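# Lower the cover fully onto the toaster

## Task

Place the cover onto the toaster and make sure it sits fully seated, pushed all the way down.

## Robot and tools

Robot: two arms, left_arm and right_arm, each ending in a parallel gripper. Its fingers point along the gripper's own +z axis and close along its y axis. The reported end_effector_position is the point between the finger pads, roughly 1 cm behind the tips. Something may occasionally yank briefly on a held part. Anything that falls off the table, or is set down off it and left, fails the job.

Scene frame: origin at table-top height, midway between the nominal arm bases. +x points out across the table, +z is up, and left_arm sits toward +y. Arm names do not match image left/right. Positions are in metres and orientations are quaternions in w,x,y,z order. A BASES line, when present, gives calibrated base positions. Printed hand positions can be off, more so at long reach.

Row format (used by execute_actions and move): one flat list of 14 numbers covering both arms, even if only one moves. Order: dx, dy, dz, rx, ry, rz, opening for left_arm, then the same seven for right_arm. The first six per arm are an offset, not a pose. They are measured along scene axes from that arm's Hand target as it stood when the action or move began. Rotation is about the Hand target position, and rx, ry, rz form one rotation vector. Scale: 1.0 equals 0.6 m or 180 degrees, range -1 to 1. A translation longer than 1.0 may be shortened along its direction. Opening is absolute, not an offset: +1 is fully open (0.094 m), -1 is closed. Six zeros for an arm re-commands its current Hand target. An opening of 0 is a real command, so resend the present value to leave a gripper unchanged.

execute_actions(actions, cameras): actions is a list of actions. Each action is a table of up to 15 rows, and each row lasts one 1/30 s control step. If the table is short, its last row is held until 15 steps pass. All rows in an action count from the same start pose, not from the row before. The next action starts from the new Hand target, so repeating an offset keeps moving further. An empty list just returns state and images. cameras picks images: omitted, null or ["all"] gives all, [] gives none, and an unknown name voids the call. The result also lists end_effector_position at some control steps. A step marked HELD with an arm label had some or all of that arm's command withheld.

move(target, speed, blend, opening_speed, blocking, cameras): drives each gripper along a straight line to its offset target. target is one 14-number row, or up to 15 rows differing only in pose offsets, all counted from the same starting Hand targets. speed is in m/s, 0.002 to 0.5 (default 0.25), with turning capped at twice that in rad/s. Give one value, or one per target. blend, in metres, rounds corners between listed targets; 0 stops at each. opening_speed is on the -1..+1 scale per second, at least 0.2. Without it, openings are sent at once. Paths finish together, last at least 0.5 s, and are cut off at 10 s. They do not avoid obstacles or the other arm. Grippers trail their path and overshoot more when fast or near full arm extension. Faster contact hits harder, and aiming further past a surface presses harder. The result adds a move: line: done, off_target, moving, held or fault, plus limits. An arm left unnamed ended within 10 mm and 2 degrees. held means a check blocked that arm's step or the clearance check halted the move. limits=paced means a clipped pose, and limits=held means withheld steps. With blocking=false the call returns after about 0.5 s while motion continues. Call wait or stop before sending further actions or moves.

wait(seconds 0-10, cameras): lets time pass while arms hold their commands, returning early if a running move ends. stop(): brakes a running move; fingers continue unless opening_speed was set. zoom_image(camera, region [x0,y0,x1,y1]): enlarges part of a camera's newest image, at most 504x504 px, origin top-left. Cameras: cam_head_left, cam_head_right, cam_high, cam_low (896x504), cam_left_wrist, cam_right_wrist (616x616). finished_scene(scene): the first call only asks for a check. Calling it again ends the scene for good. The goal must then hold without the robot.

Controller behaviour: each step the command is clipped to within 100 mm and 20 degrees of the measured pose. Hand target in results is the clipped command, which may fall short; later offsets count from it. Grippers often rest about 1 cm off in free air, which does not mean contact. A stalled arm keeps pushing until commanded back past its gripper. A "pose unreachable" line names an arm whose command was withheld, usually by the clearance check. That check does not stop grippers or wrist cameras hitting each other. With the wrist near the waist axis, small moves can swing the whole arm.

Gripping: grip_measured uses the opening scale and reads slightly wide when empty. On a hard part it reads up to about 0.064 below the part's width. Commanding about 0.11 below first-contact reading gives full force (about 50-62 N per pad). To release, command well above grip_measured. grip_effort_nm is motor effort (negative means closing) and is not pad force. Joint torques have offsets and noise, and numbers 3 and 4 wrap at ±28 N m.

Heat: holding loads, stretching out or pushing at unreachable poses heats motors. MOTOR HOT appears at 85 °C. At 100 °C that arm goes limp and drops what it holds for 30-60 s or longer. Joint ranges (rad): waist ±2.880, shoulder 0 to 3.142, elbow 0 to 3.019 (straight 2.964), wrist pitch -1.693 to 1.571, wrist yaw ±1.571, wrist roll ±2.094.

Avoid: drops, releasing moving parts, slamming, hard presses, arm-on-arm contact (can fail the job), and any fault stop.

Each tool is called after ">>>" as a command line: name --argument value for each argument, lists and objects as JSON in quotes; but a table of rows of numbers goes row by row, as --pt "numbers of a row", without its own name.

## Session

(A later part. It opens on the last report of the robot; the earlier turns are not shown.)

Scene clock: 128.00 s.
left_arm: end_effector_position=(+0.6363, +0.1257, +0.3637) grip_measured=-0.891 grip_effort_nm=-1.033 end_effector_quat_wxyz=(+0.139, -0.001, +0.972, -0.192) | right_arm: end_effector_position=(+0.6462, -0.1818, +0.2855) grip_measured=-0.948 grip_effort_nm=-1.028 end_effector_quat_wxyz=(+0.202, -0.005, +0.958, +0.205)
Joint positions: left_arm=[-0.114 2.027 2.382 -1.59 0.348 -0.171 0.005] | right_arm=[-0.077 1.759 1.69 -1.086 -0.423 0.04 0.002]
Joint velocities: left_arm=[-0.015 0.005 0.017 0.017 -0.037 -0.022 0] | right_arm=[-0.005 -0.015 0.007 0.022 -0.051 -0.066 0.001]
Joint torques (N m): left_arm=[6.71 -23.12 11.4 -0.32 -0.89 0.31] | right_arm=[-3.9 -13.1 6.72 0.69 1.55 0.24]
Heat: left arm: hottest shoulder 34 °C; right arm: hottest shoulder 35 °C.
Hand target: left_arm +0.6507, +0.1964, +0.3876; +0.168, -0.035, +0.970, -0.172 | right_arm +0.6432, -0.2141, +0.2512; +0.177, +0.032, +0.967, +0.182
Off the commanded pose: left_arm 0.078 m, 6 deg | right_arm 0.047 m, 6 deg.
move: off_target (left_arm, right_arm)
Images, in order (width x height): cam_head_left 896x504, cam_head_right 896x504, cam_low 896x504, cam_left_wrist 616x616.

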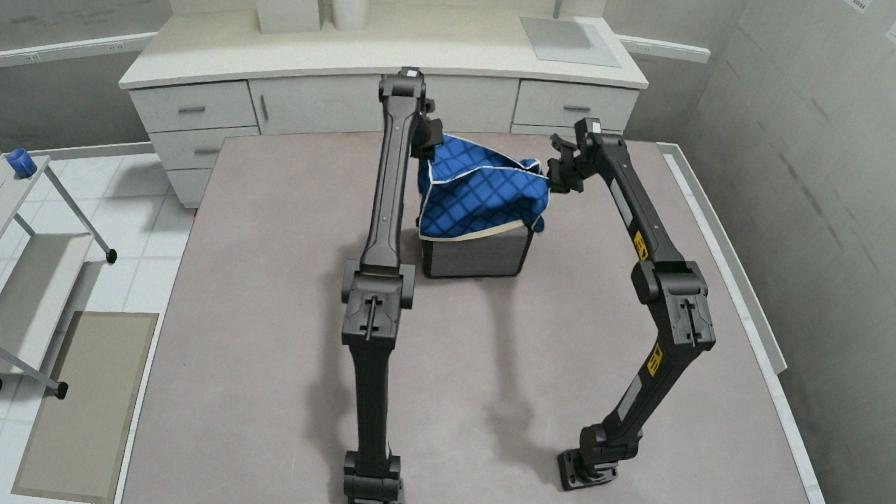

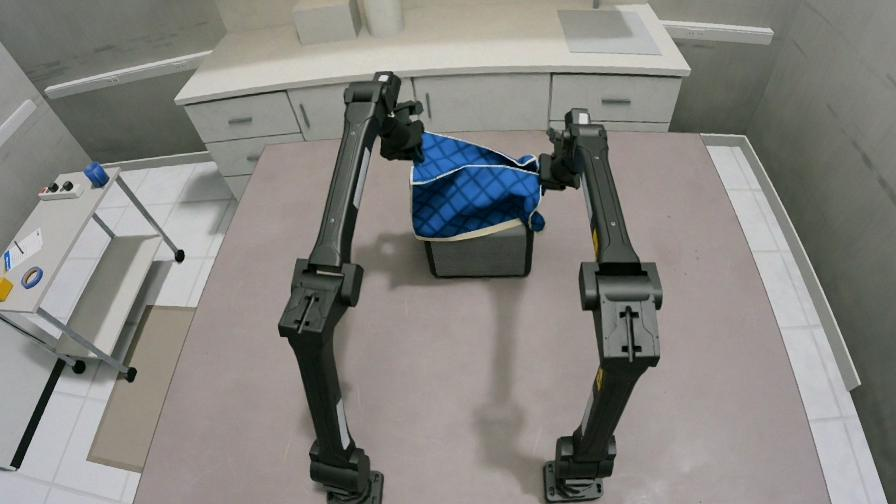

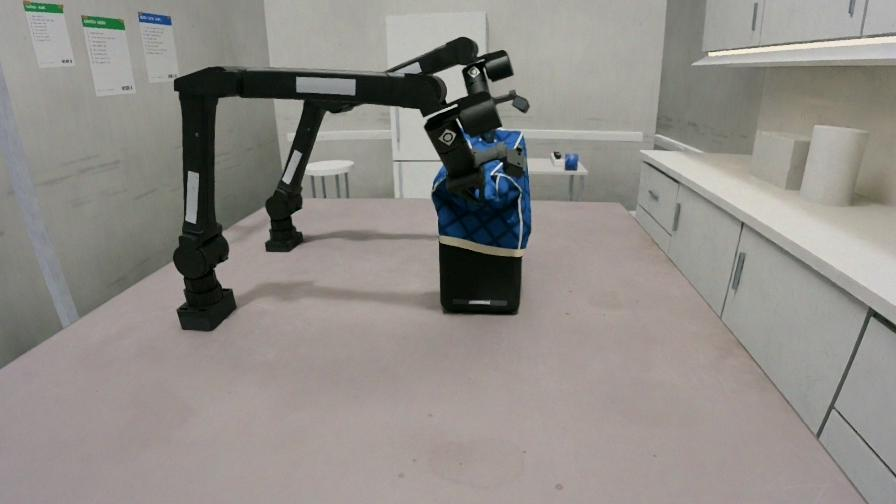

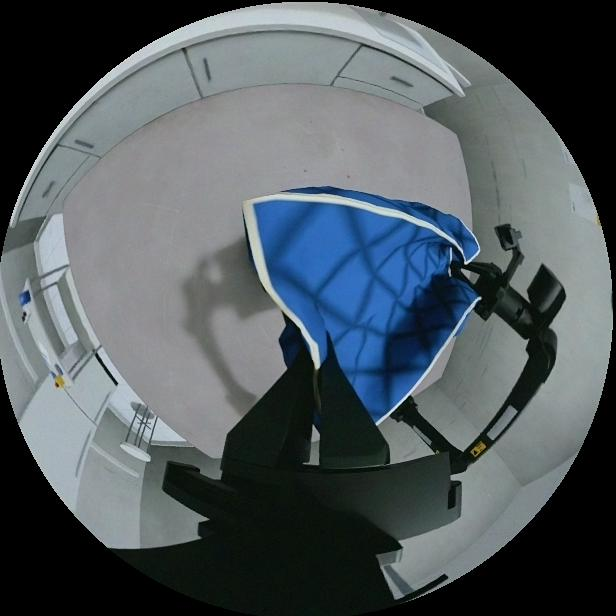

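>>> move --pt "0.0 0.0 0.06 0 0 0 -1 0.0 0.0 0 0 0 0 -1" --pt "0.0 0.0 -0.1 0 0 0 -1 0 0.0 0 0 0 0 -1" --pt "0.0 -0.02 -0.2 0 0 0 -1 0.0 0.0 0 0 0 0 -1" --speed 0.07 --cameras '["cam_low","cam_head_left","cam_head_right","cam_left_wrist","cam_high"]'

>>> zoom_image --camera "cam_high" --region '[300, 180, 480, 380]'

>>> zoom_image --camera "cam_head_left" --region '[380, 90, 580, 290]'

Scene clock: 136.33 s.
left_arm: end_effector_position=(+0.6458, +0.1353, +0.2932) grip_measured=-0.891 grip_effort_nm=-1.028 end_effector_quat_wxyz=(+0.184, +0.004, +0.963, -0.195) | right_arm: end_effector_position=(+0.6438, -0.1790, +0.2873) grip_measured=-0.948 grip_effort_nm=-1.028 end_effector_quat_wxyz=(+0.203, -0.006, +0.957, +0.205)
Joint positions: left_arm=[-0.098 1.92 2.002 -1.228 0.35 -0.161 0.005] | right_arm=[-0.072 1.75 1.682 -1.082 -0.42 0.044 0.002]
Joint velocities: left_arm=[0.005 -0.005 -0.017 -0.012 -0.007 0.037 0] | right_arm=[-0.005 -0.015 -0.002 0.017 0.037 -0.037 -0.001]
Joint torques (N m): left_arm=[4.72 -20.54 6.16 0.24 -1.03 0.1] | right_arm=[-4.42 -12.45 7.32 0.53 1.42 0.21]
Heat: left arm: hottest elbow 35 °C; right arm: hottest shoulder 35 °C.
Hand target: left_arm +0.6503, +0.1865, +0.2672; +0.168, -0.035, +0.970, -0.171 | right_arm +0.6431, -0.2140, +0.2512; +0.176, +0.032, +0.967, +0.182
Off the commanded pose: left_arm 0.056 m, 6 deg | right_arm 0.050 m, 6 deg.
move: off_target (left_arm, right_arm)
Images, in order (width x height): cam_head_left 896x504, cam_head_right 896x504, cam_high 896x504, cam_low 896x504, cam_left_wrist 616x616.

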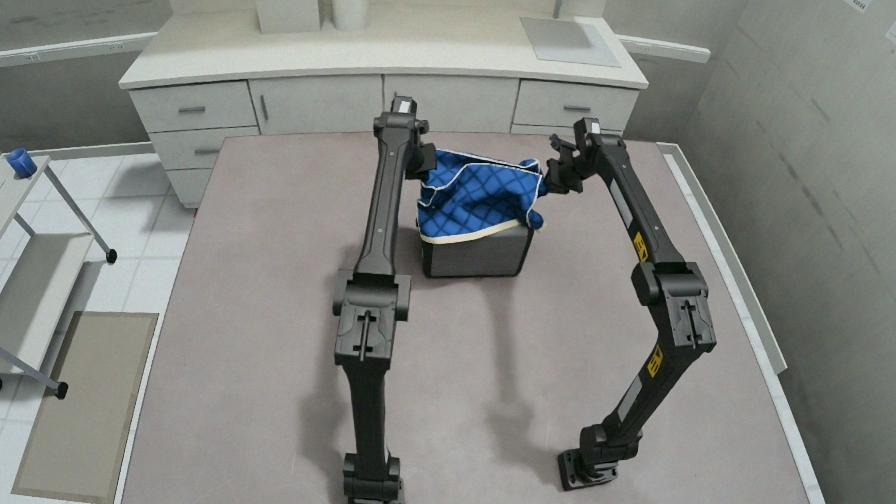

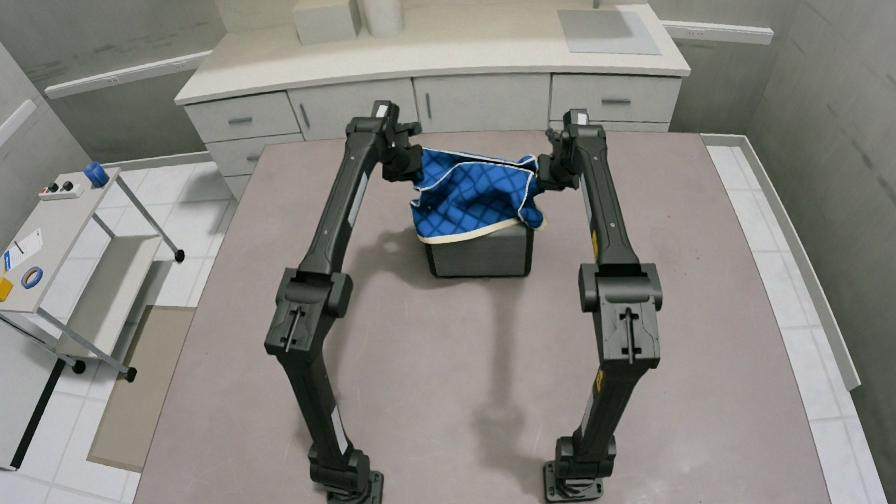

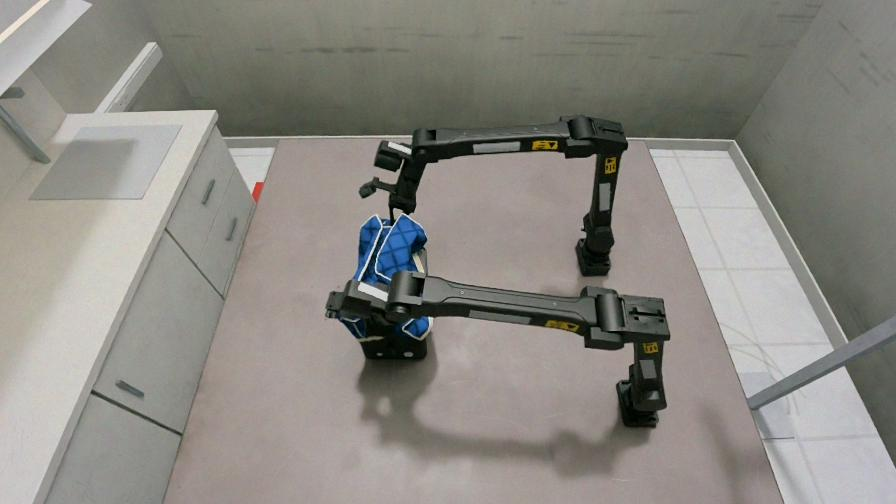

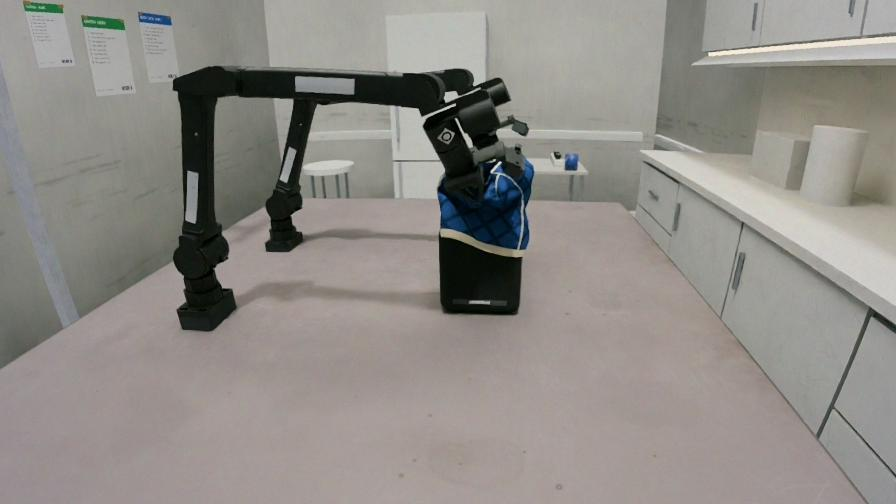

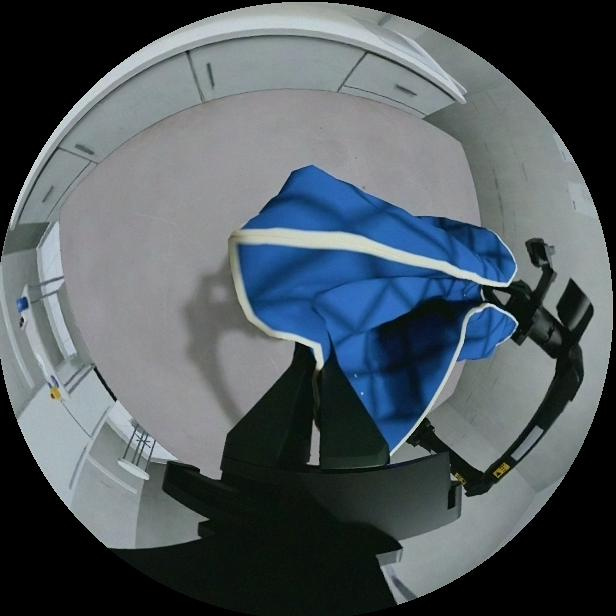

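Scaled by 2.520.

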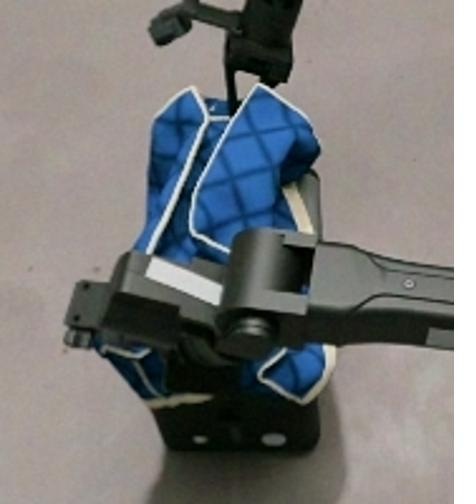

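Scaled by 2.520.

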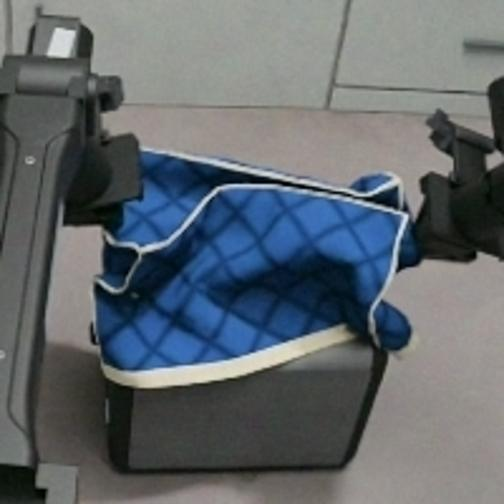

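>>> move --pt "0 -0.07 0.04 0 0 0 -1 0 0.05 0.06 0 0 0 -1" --speed 0.08 --cameras '[]'

>>> move --target '[0,0,0,0,0,0,0.4,0,0,0,0,0,0,0.4]' --opening_speed 1 --cameras '[]'

>>> move --target '[0,0.06,0.25,0,0,0,0.4,0,-0.06,0.25,0,0,0,0.4]' --speed 0.12

>>> zoom_image --camera "cam_high" --region '[300, 180, 480, 380]'

>>> zoom_image --camera "cam_head_left" --region '[380, 90, 580, 290]'

Scene clock: 144.43 s.
left_arm: end_effector_position=(+0.6448, +0.1338, +0.3014) grip_measured=-0.891 grip_effort_nm=-1.018 end_effector_quat_wxyz=(+0.181, -0.021, +0.966, -0.183) | right_arm: end_effector_position=(+0.6381, -0.1723, +0.2888) grip_measured=-0.948 grip_effort_nm=-1.033 end_effector_quat_wxyz=(+0.184, +0.016, +0.963, +0.195)
Joint positions: left_arm=[-0.109 1.92 2.029 -1.255 0.312 -0.216 0.005] | right_arm=[-0.053 1.75 1.698 -1.125 -0.384 0.095 0.002]
Joint velocities: left_arm=[-0.015 -0.005 -0.007 -0.007 -0.051 0.037 -0.001] | right_arm=[-0.024 -0.015 -0.002 -0.007 -0.051 -0.051 0]
Joint torques (N m): left_arm=[0.85 -19.37 9.57 -0.46 -0.58 0.04] | right_arm=[-1.85 -13.16 12.48 -0.2 0.74 0.21]
Heat: left arm: hottest shoulder 35 °C; right arm: hottest shoulder 35 °C.
Hand target: left_arm +0.6501, +0.1441, +0.2906; +0.168, -0.035, +0.970, -0.171 | right_arm +0.6436, -0.1840, +0.2875; +0.177, +0.032, +0.967, +0.182
Off the commanded pose: left_arm 0.016 m, 3 deg | right_arm 0.013 m, 3 deg.
move: off_target (left_arm, right_arm)
No camera images: "cameras" was empty.

Scene clock: 146.23 s.
left_arm: end_effector_position=(+0.6416, +0.1373, +0.2989) grip_measured=+0.397 grip_effort_nm=0.120 end_effector_quat_wxyz=(+0.174, -0.025, +0.969, -0.174) | right_arm: end_effector_position=(+0.6340, -0.1776, +0.2857) grip_measured=+0.397 grip_effort_nm=0.120 end_effector_quat_wxyz=(+0.175, +0.022, +0.967, +0.184)
Joint positions: left_arm=[-0.109 1.92 2.029 -1.273 0.295 -0.217 0.066] | right_arm=[-0.056 1.75 1.698 -1.147 -0.362 0.095 0.066]
Joint velocities: left_arm=[0.005 -0.015 0.002 -0.012 -0.037 -0.051 0] | right_arm=[0.005 0.005 -0.002 0.002 0.007 0.007 0.001]
Joint torques (N m): left_arm=[0.85 -19.25 9.66 0.18 0.04 0.02] | right_arm=[-1.73 -13.22 12.52 0.49 -0.07 0.22]
Heat: left arm: hottest shoulder 35 °C; right arm: hottest shoulder 35 °C.
Hand target: left_arm +0.6501, +0.1442, +0.2906; +0.168, -0.035, +0.970, -0.171 | right_arm +0.6435, -0.1840, +0.2874; +0.177, +0.032, +0.967, +0.182
Off the commanded pose: left_arm 0.014 m, 1 deg | right_arm 0.012 m, 1 deg.
move: off_target (left_arm, right_arm)
No camera images: "cameras" was empty.

Scene clock: 148.67 s.
left_arm: end_effector_position=(+0.6426, +0.1691, +0.4389) grip_measured=+0.398 grip_effort_nm=0.115 end_effector_quat_wxyz=(+0.202, -0.037, +0.962, -0.179) | right_arm: end_effector_position=(+0.6338, -0.2126, +0.4313) grip_measured=+0.398 grip_effort_nm=0.110 end_effector_quat_wxyz=(+0.166, +0.036, +0.969, +0.182)
Joint positions: left_arm=[-0.059 2.054 2.62 -1.68 0.312 -0.203 0.066] | right_arm=[-0.115 1.843 2.224 -1.616 -0.375 0.06 0.066]
Joint velocities: left_arm=[0.005 -0.024 -0.022 -0.002 -0.007 -0.139 0] | right_arm=[0.005 -0.015 -0.032 -0.002 -0.066 0.037 0.001]
Joint torques (N m): left_arm=[0.79 -19.84 10.03 0.34 0.3 0.13] | right_arm=[-1.73 -12.98 14.01 0.42 -0.39 -0.09]
Heat: left arm: hottest shoulder 35 °C; right arm: hottest shoulder 35 °C.
Hand target: left_arm +0.6505, +0.1774, +0.4413; +0.167, -0.034, +0.970, -0.172 | right_arm +0.6456, -0.2200, +0.4370; +0.176, +0.032, +0.967, +0.182
Off the commanded pose: left_arm 0.013 m, 4 deg | right_arm 0.014 m, 1 deg.
joint sent to its limit (left arm) — joint 4 (wrist pitch), lower limit. The joint targets are off in orientation, not in position.
move: off_target (left_arm, right_arm)

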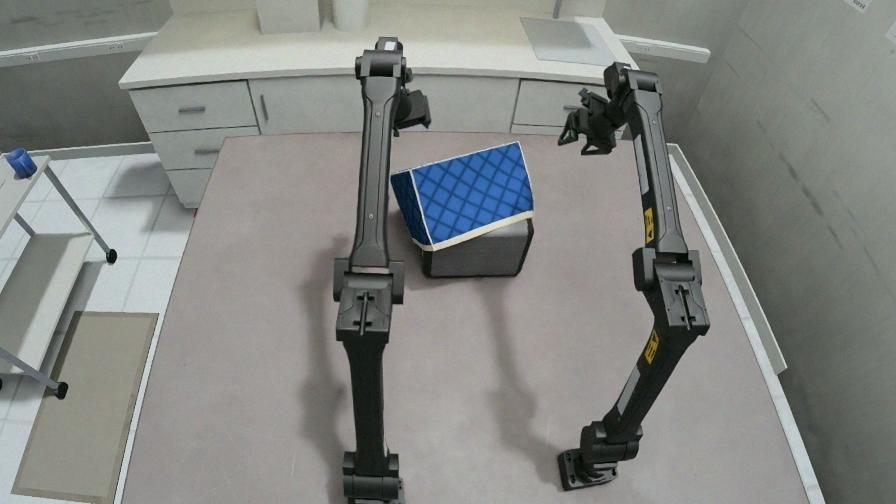

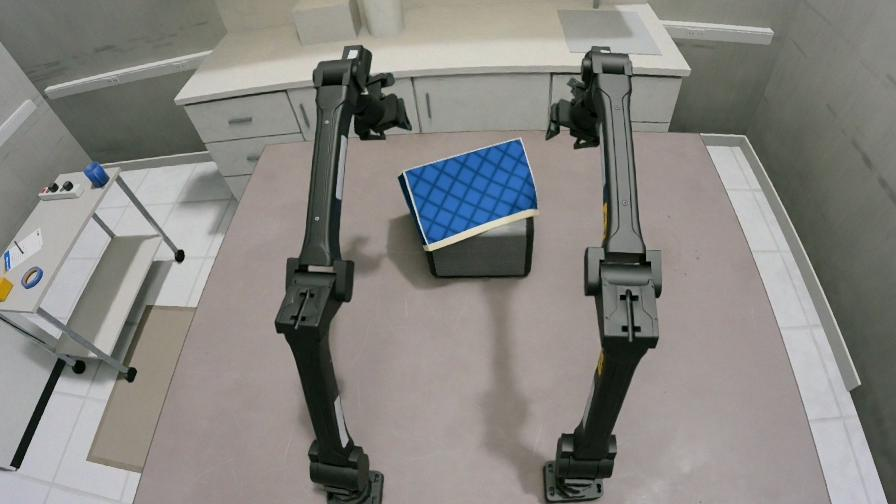

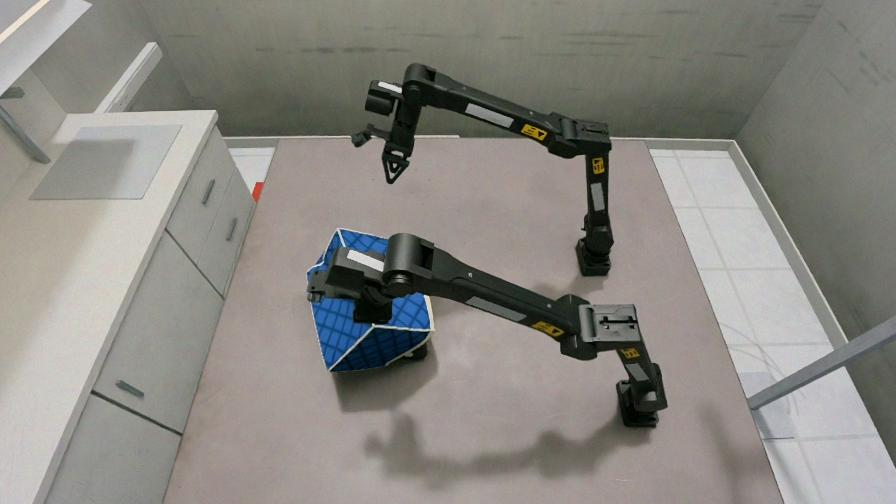

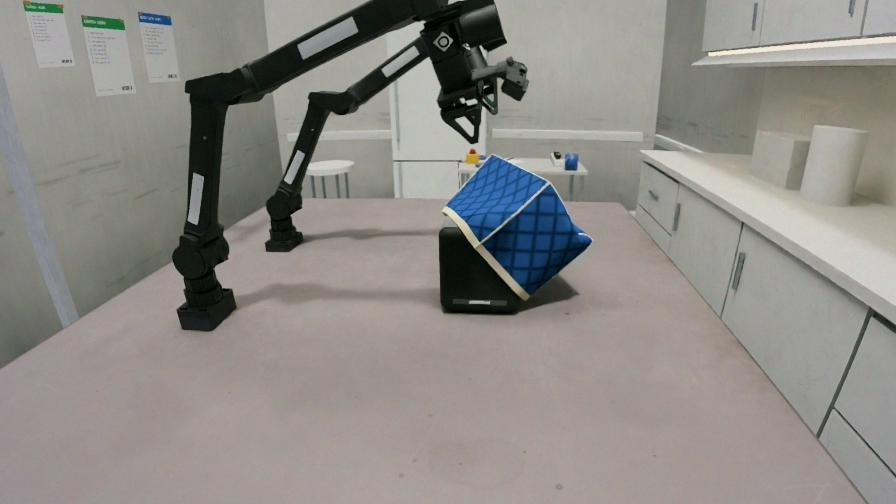

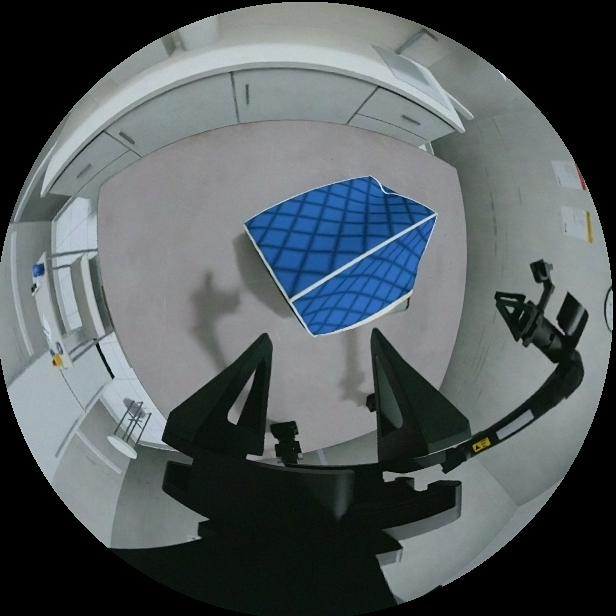

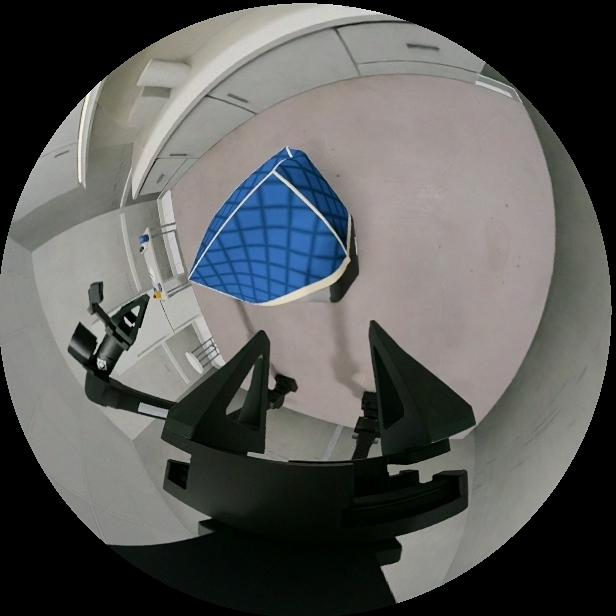

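Scaled by 2.520.

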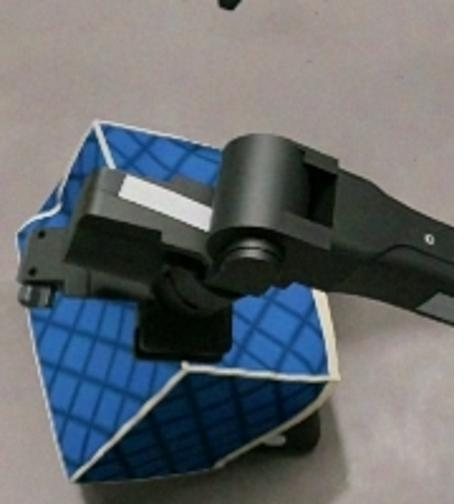

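Scaled by 2.520.

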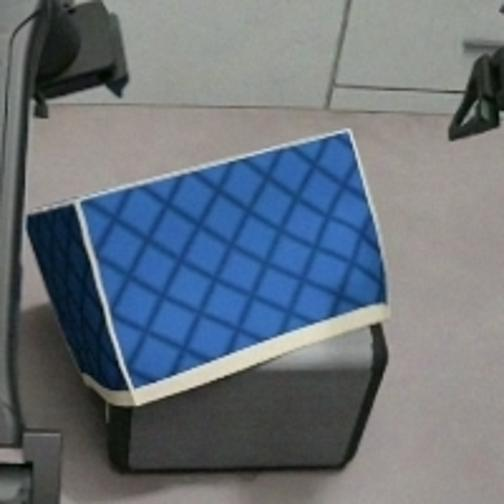

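>>> move --target '[-0.1,0.08,0.0,0,0,0,0.6,-0.1,-0.08,0.0,0,0,0,0.6]'

>>> zoom_image --camera "cam_high" --region '[290, 180, 470, 380]'

>>> zoom_image --camera "cam_low" --region '[400, 120, 620, 340]'

Scene clock: 158.13 s.
left_arm: end_effector_position=(+0.5988, +0.2224, +0.4251) grip_measured=+0.598 grip_effort_nm=0.115 end_effector_quat_wxyz=(+0.164, -0.040, +0.971, -0.172) | right_arm: end_effector_position=(+0.5885, -0.2694, +0.4331) grip_measured=+0.598 grip_effort_nm=0.105 end_effector_quat_wxyz=(+0.168, +0.041, +0.968, +0.180)
Joint positions: left_arm=[0.028 1.913 2.372 -1.681 0.337 -0.111 0.075] | right_arm=[-0.228 1.728 2.069 -1.614 -0.405 -0.045 0.075]
Joint velocities: left_arm=[0.015 -0.005 -0.007 0.012 -0.007 -0.051 -0.001] | right_arm=[-0.005 0.005 -0.002 0.002 0.022 -0.037 -0.001]
Joint torques (N m): left_arm=[0.5 -22.71 7.23 0.2 0.36 0.18] | right_arm=[-0.97 -14.62 8.17 0.96 -0.44 -0.08]
Heat: left arm: hottest elbow 36 °C; right arm: hottest shoulder 35 °C.
Hand target: left_arm +0.5904, +0.2255, +0.4416; +0.168, -0.035, +0.970, -0.172 | right_arm +0.5859, -0.2684, +0.4377; +0.176, +0.032, +0.967, +0.180
Off the commanded pose: left_arm 0.019 m, 1 deg | right_arm 0.005 m, 1 deg.
joint sent to its limit (left arm) — joint 4 (wrist pitch), lower limit. The joint targets still meet the commanded pose.
move: off_target (left_arm)

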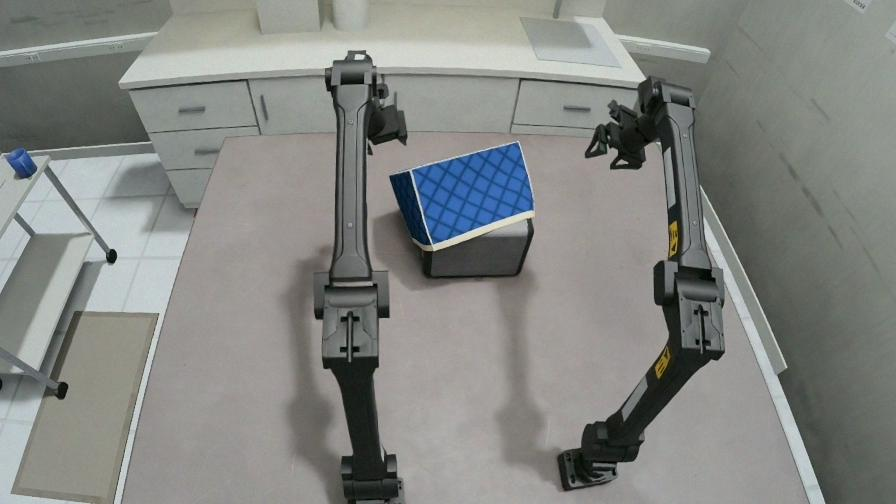

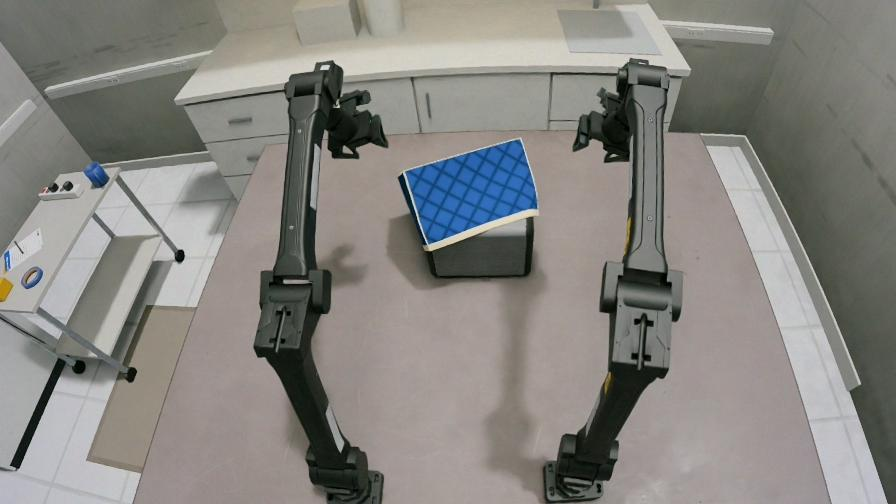

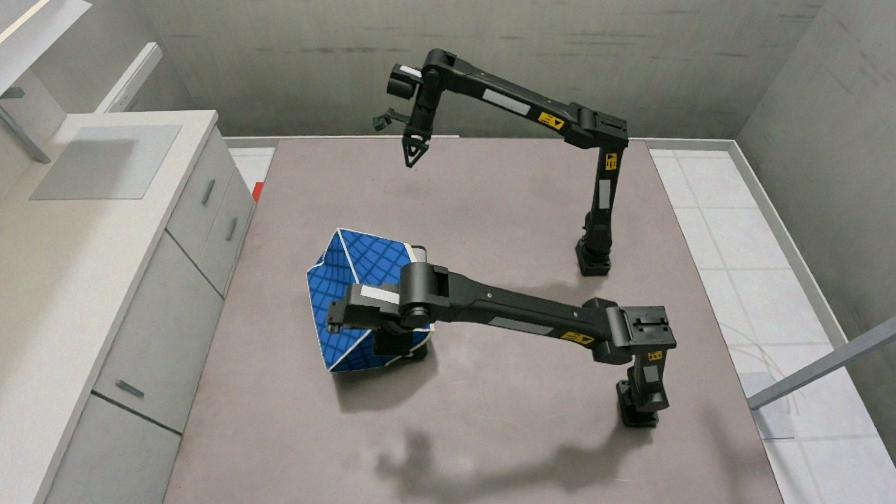

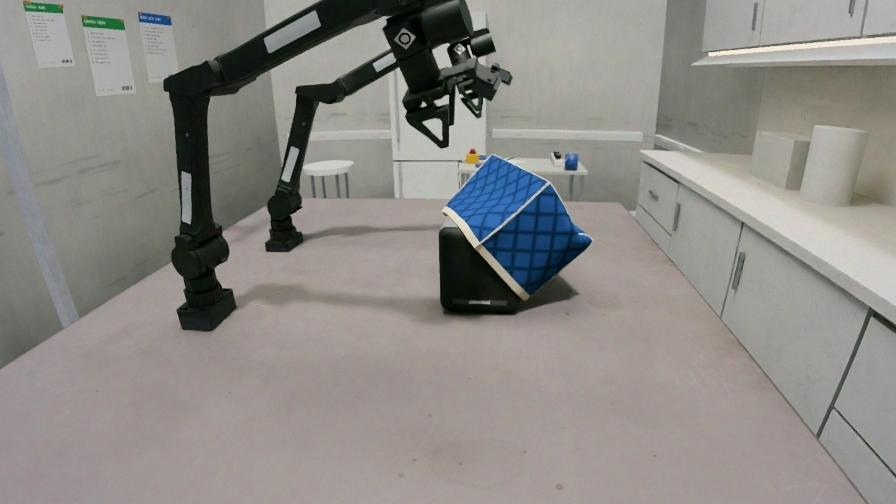

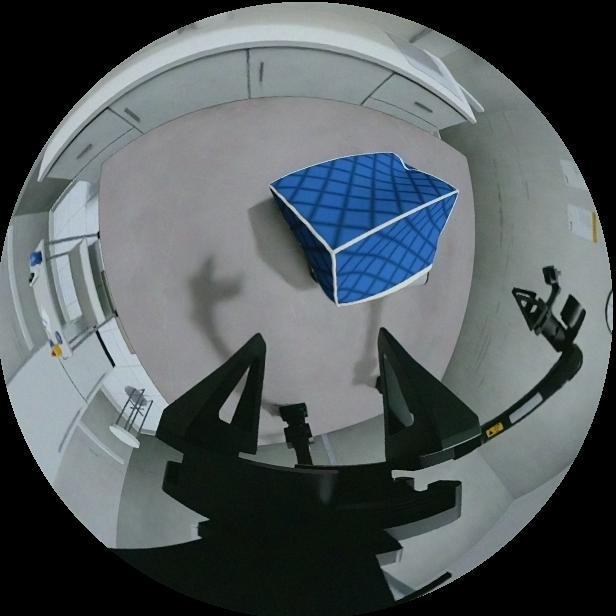

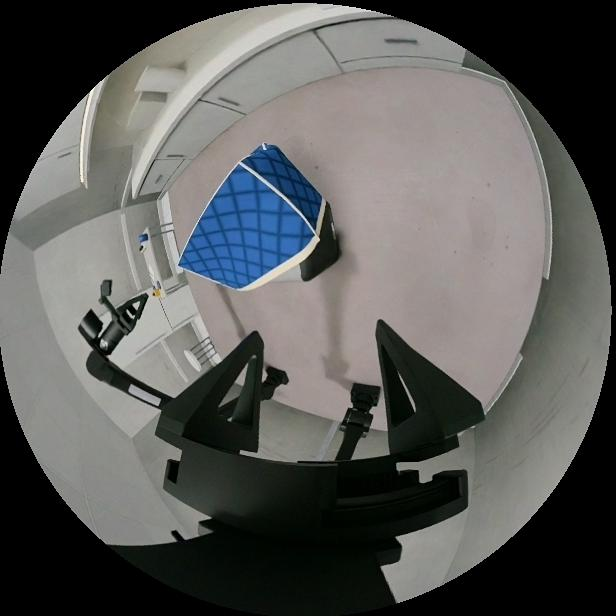

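Scaled by 2.520.

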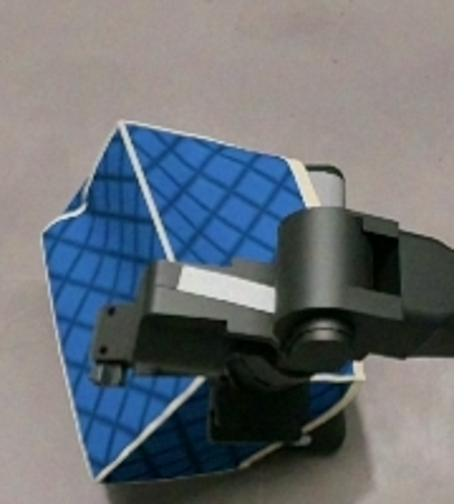

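Scaled by 2.291.

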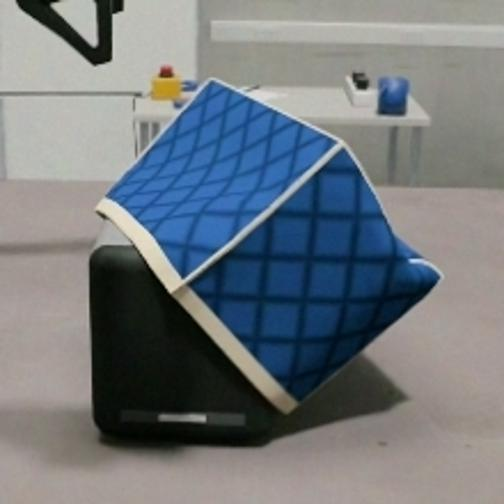

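>>> move --target '[0.25,-0.125,-0.13,0,0,0,0.6,0.25,0.17,-0.13,0,0,0,0.6]' --speed 0.15

>>> zoom_image --camera "cam_low" --region '[400, 120, 620, 340]'

Scene clock: 174.27 s.
left_arm: end_effector_position=(+0.7320, +0.1601, +0.3554) grip_measured=+0.598 grip_effort_nm=0.125 end_effector_quat_wxyz=(+0.218, -0.047, +0.958, -0.182) | right_arm: end_effector_position=(+0.7227, -0.1680, +0.3565) grip_measured=+0.598 grip_effort_nm=0.105 end_effector_quat_wxyz=(+0.171, +0.028, +0.968, +0.183)
Joint positions: left_arm=[-0.065 2.336 2.871 -1.609 0.305 -0.236 0.075] | right_arm=[-0.038 2.066 2.361 -1.494 -0.353 0.125 0.075]
Joint velocities: left_arm=[0.005 -0.005 0.002 0.017 0.037 0.007 0.001] | right_arm=[-0.005 -0.005 0.012 -0.022 -0.007 -0.066 -0.001]
Joint torques (N m): left_arm=[-0.91 -24.29 10.28 1.21 0.01 0.01] | right_arm=[-0.67 -15.85 14.45 0.55 -0.02 0.25]
Heat: left arm: hottest elbow 36 °C; right arm: hottest shoulder 35 °C.
Hand target: left_arm +0.7410, +0.1515, +0.3638; +0.167, -0.034, +0.970, -0.172 | right_arm +0.7342, -0.1651, +0.3585; +0.177, +0.032, +0.967, +0.183
Off the commanded pose: left_arm 0.015 m, 6 deg | right_arm 0.014 m, 1 deg.
elbow stopped short (left arm): the move would have taken joint 3 (elbow) straighter than the controller allows.
move: off_target (left_arm, right_arm)

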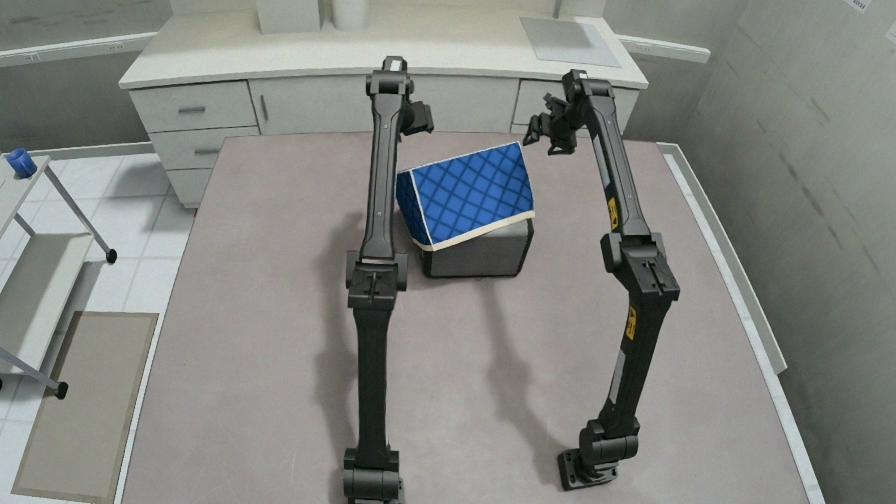

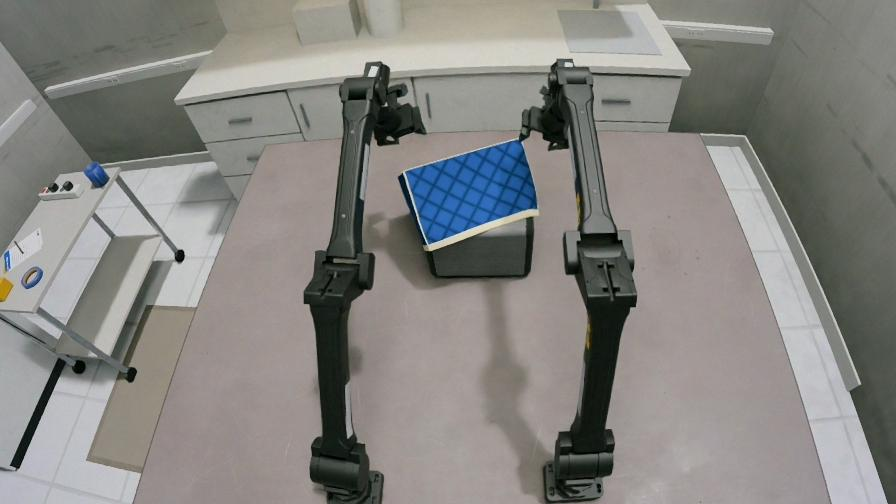

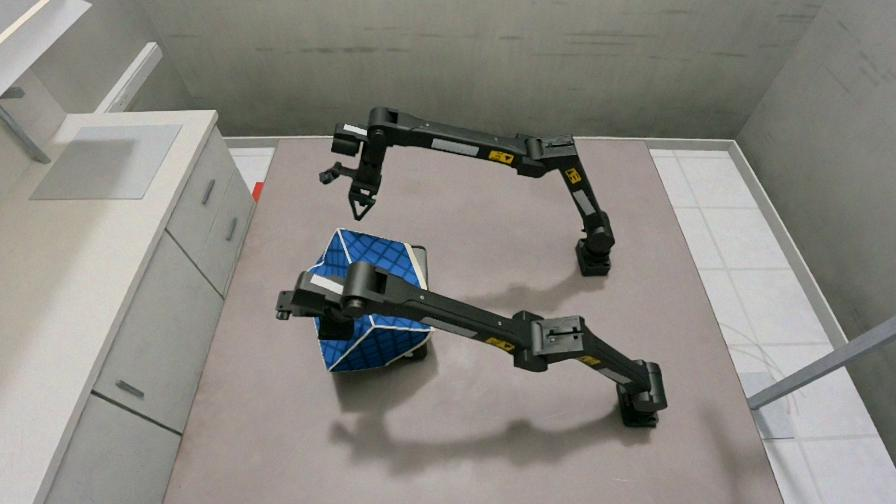

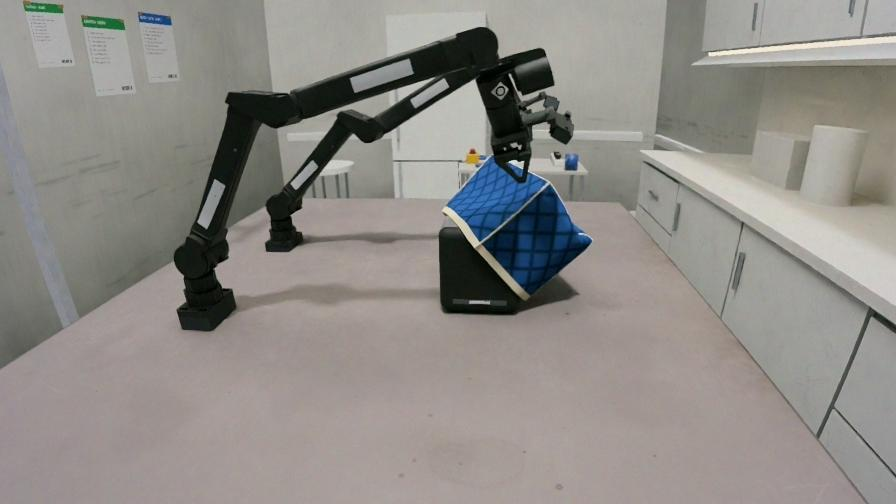

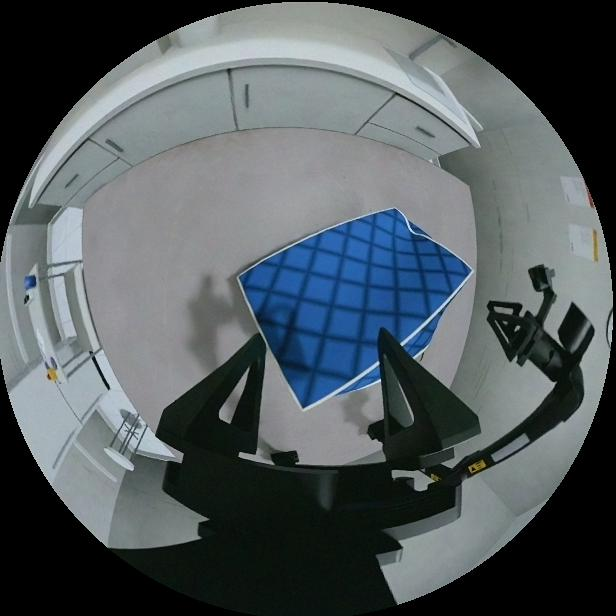

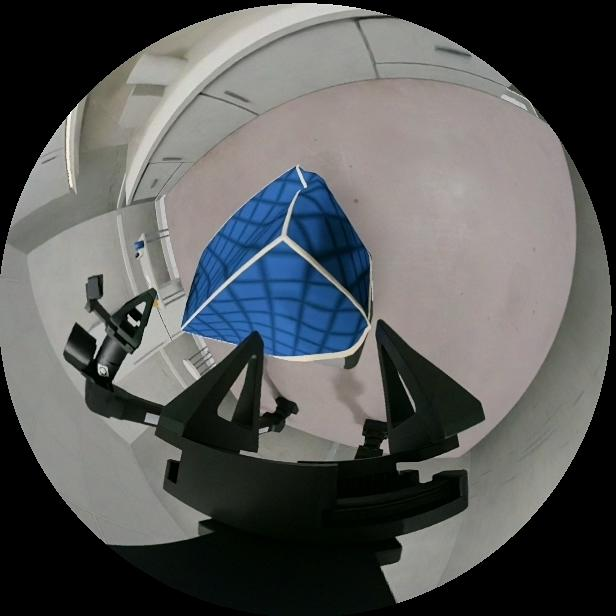

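Scaled by 2.291.

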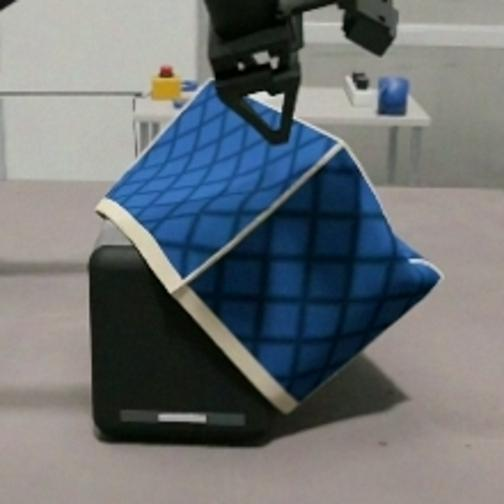

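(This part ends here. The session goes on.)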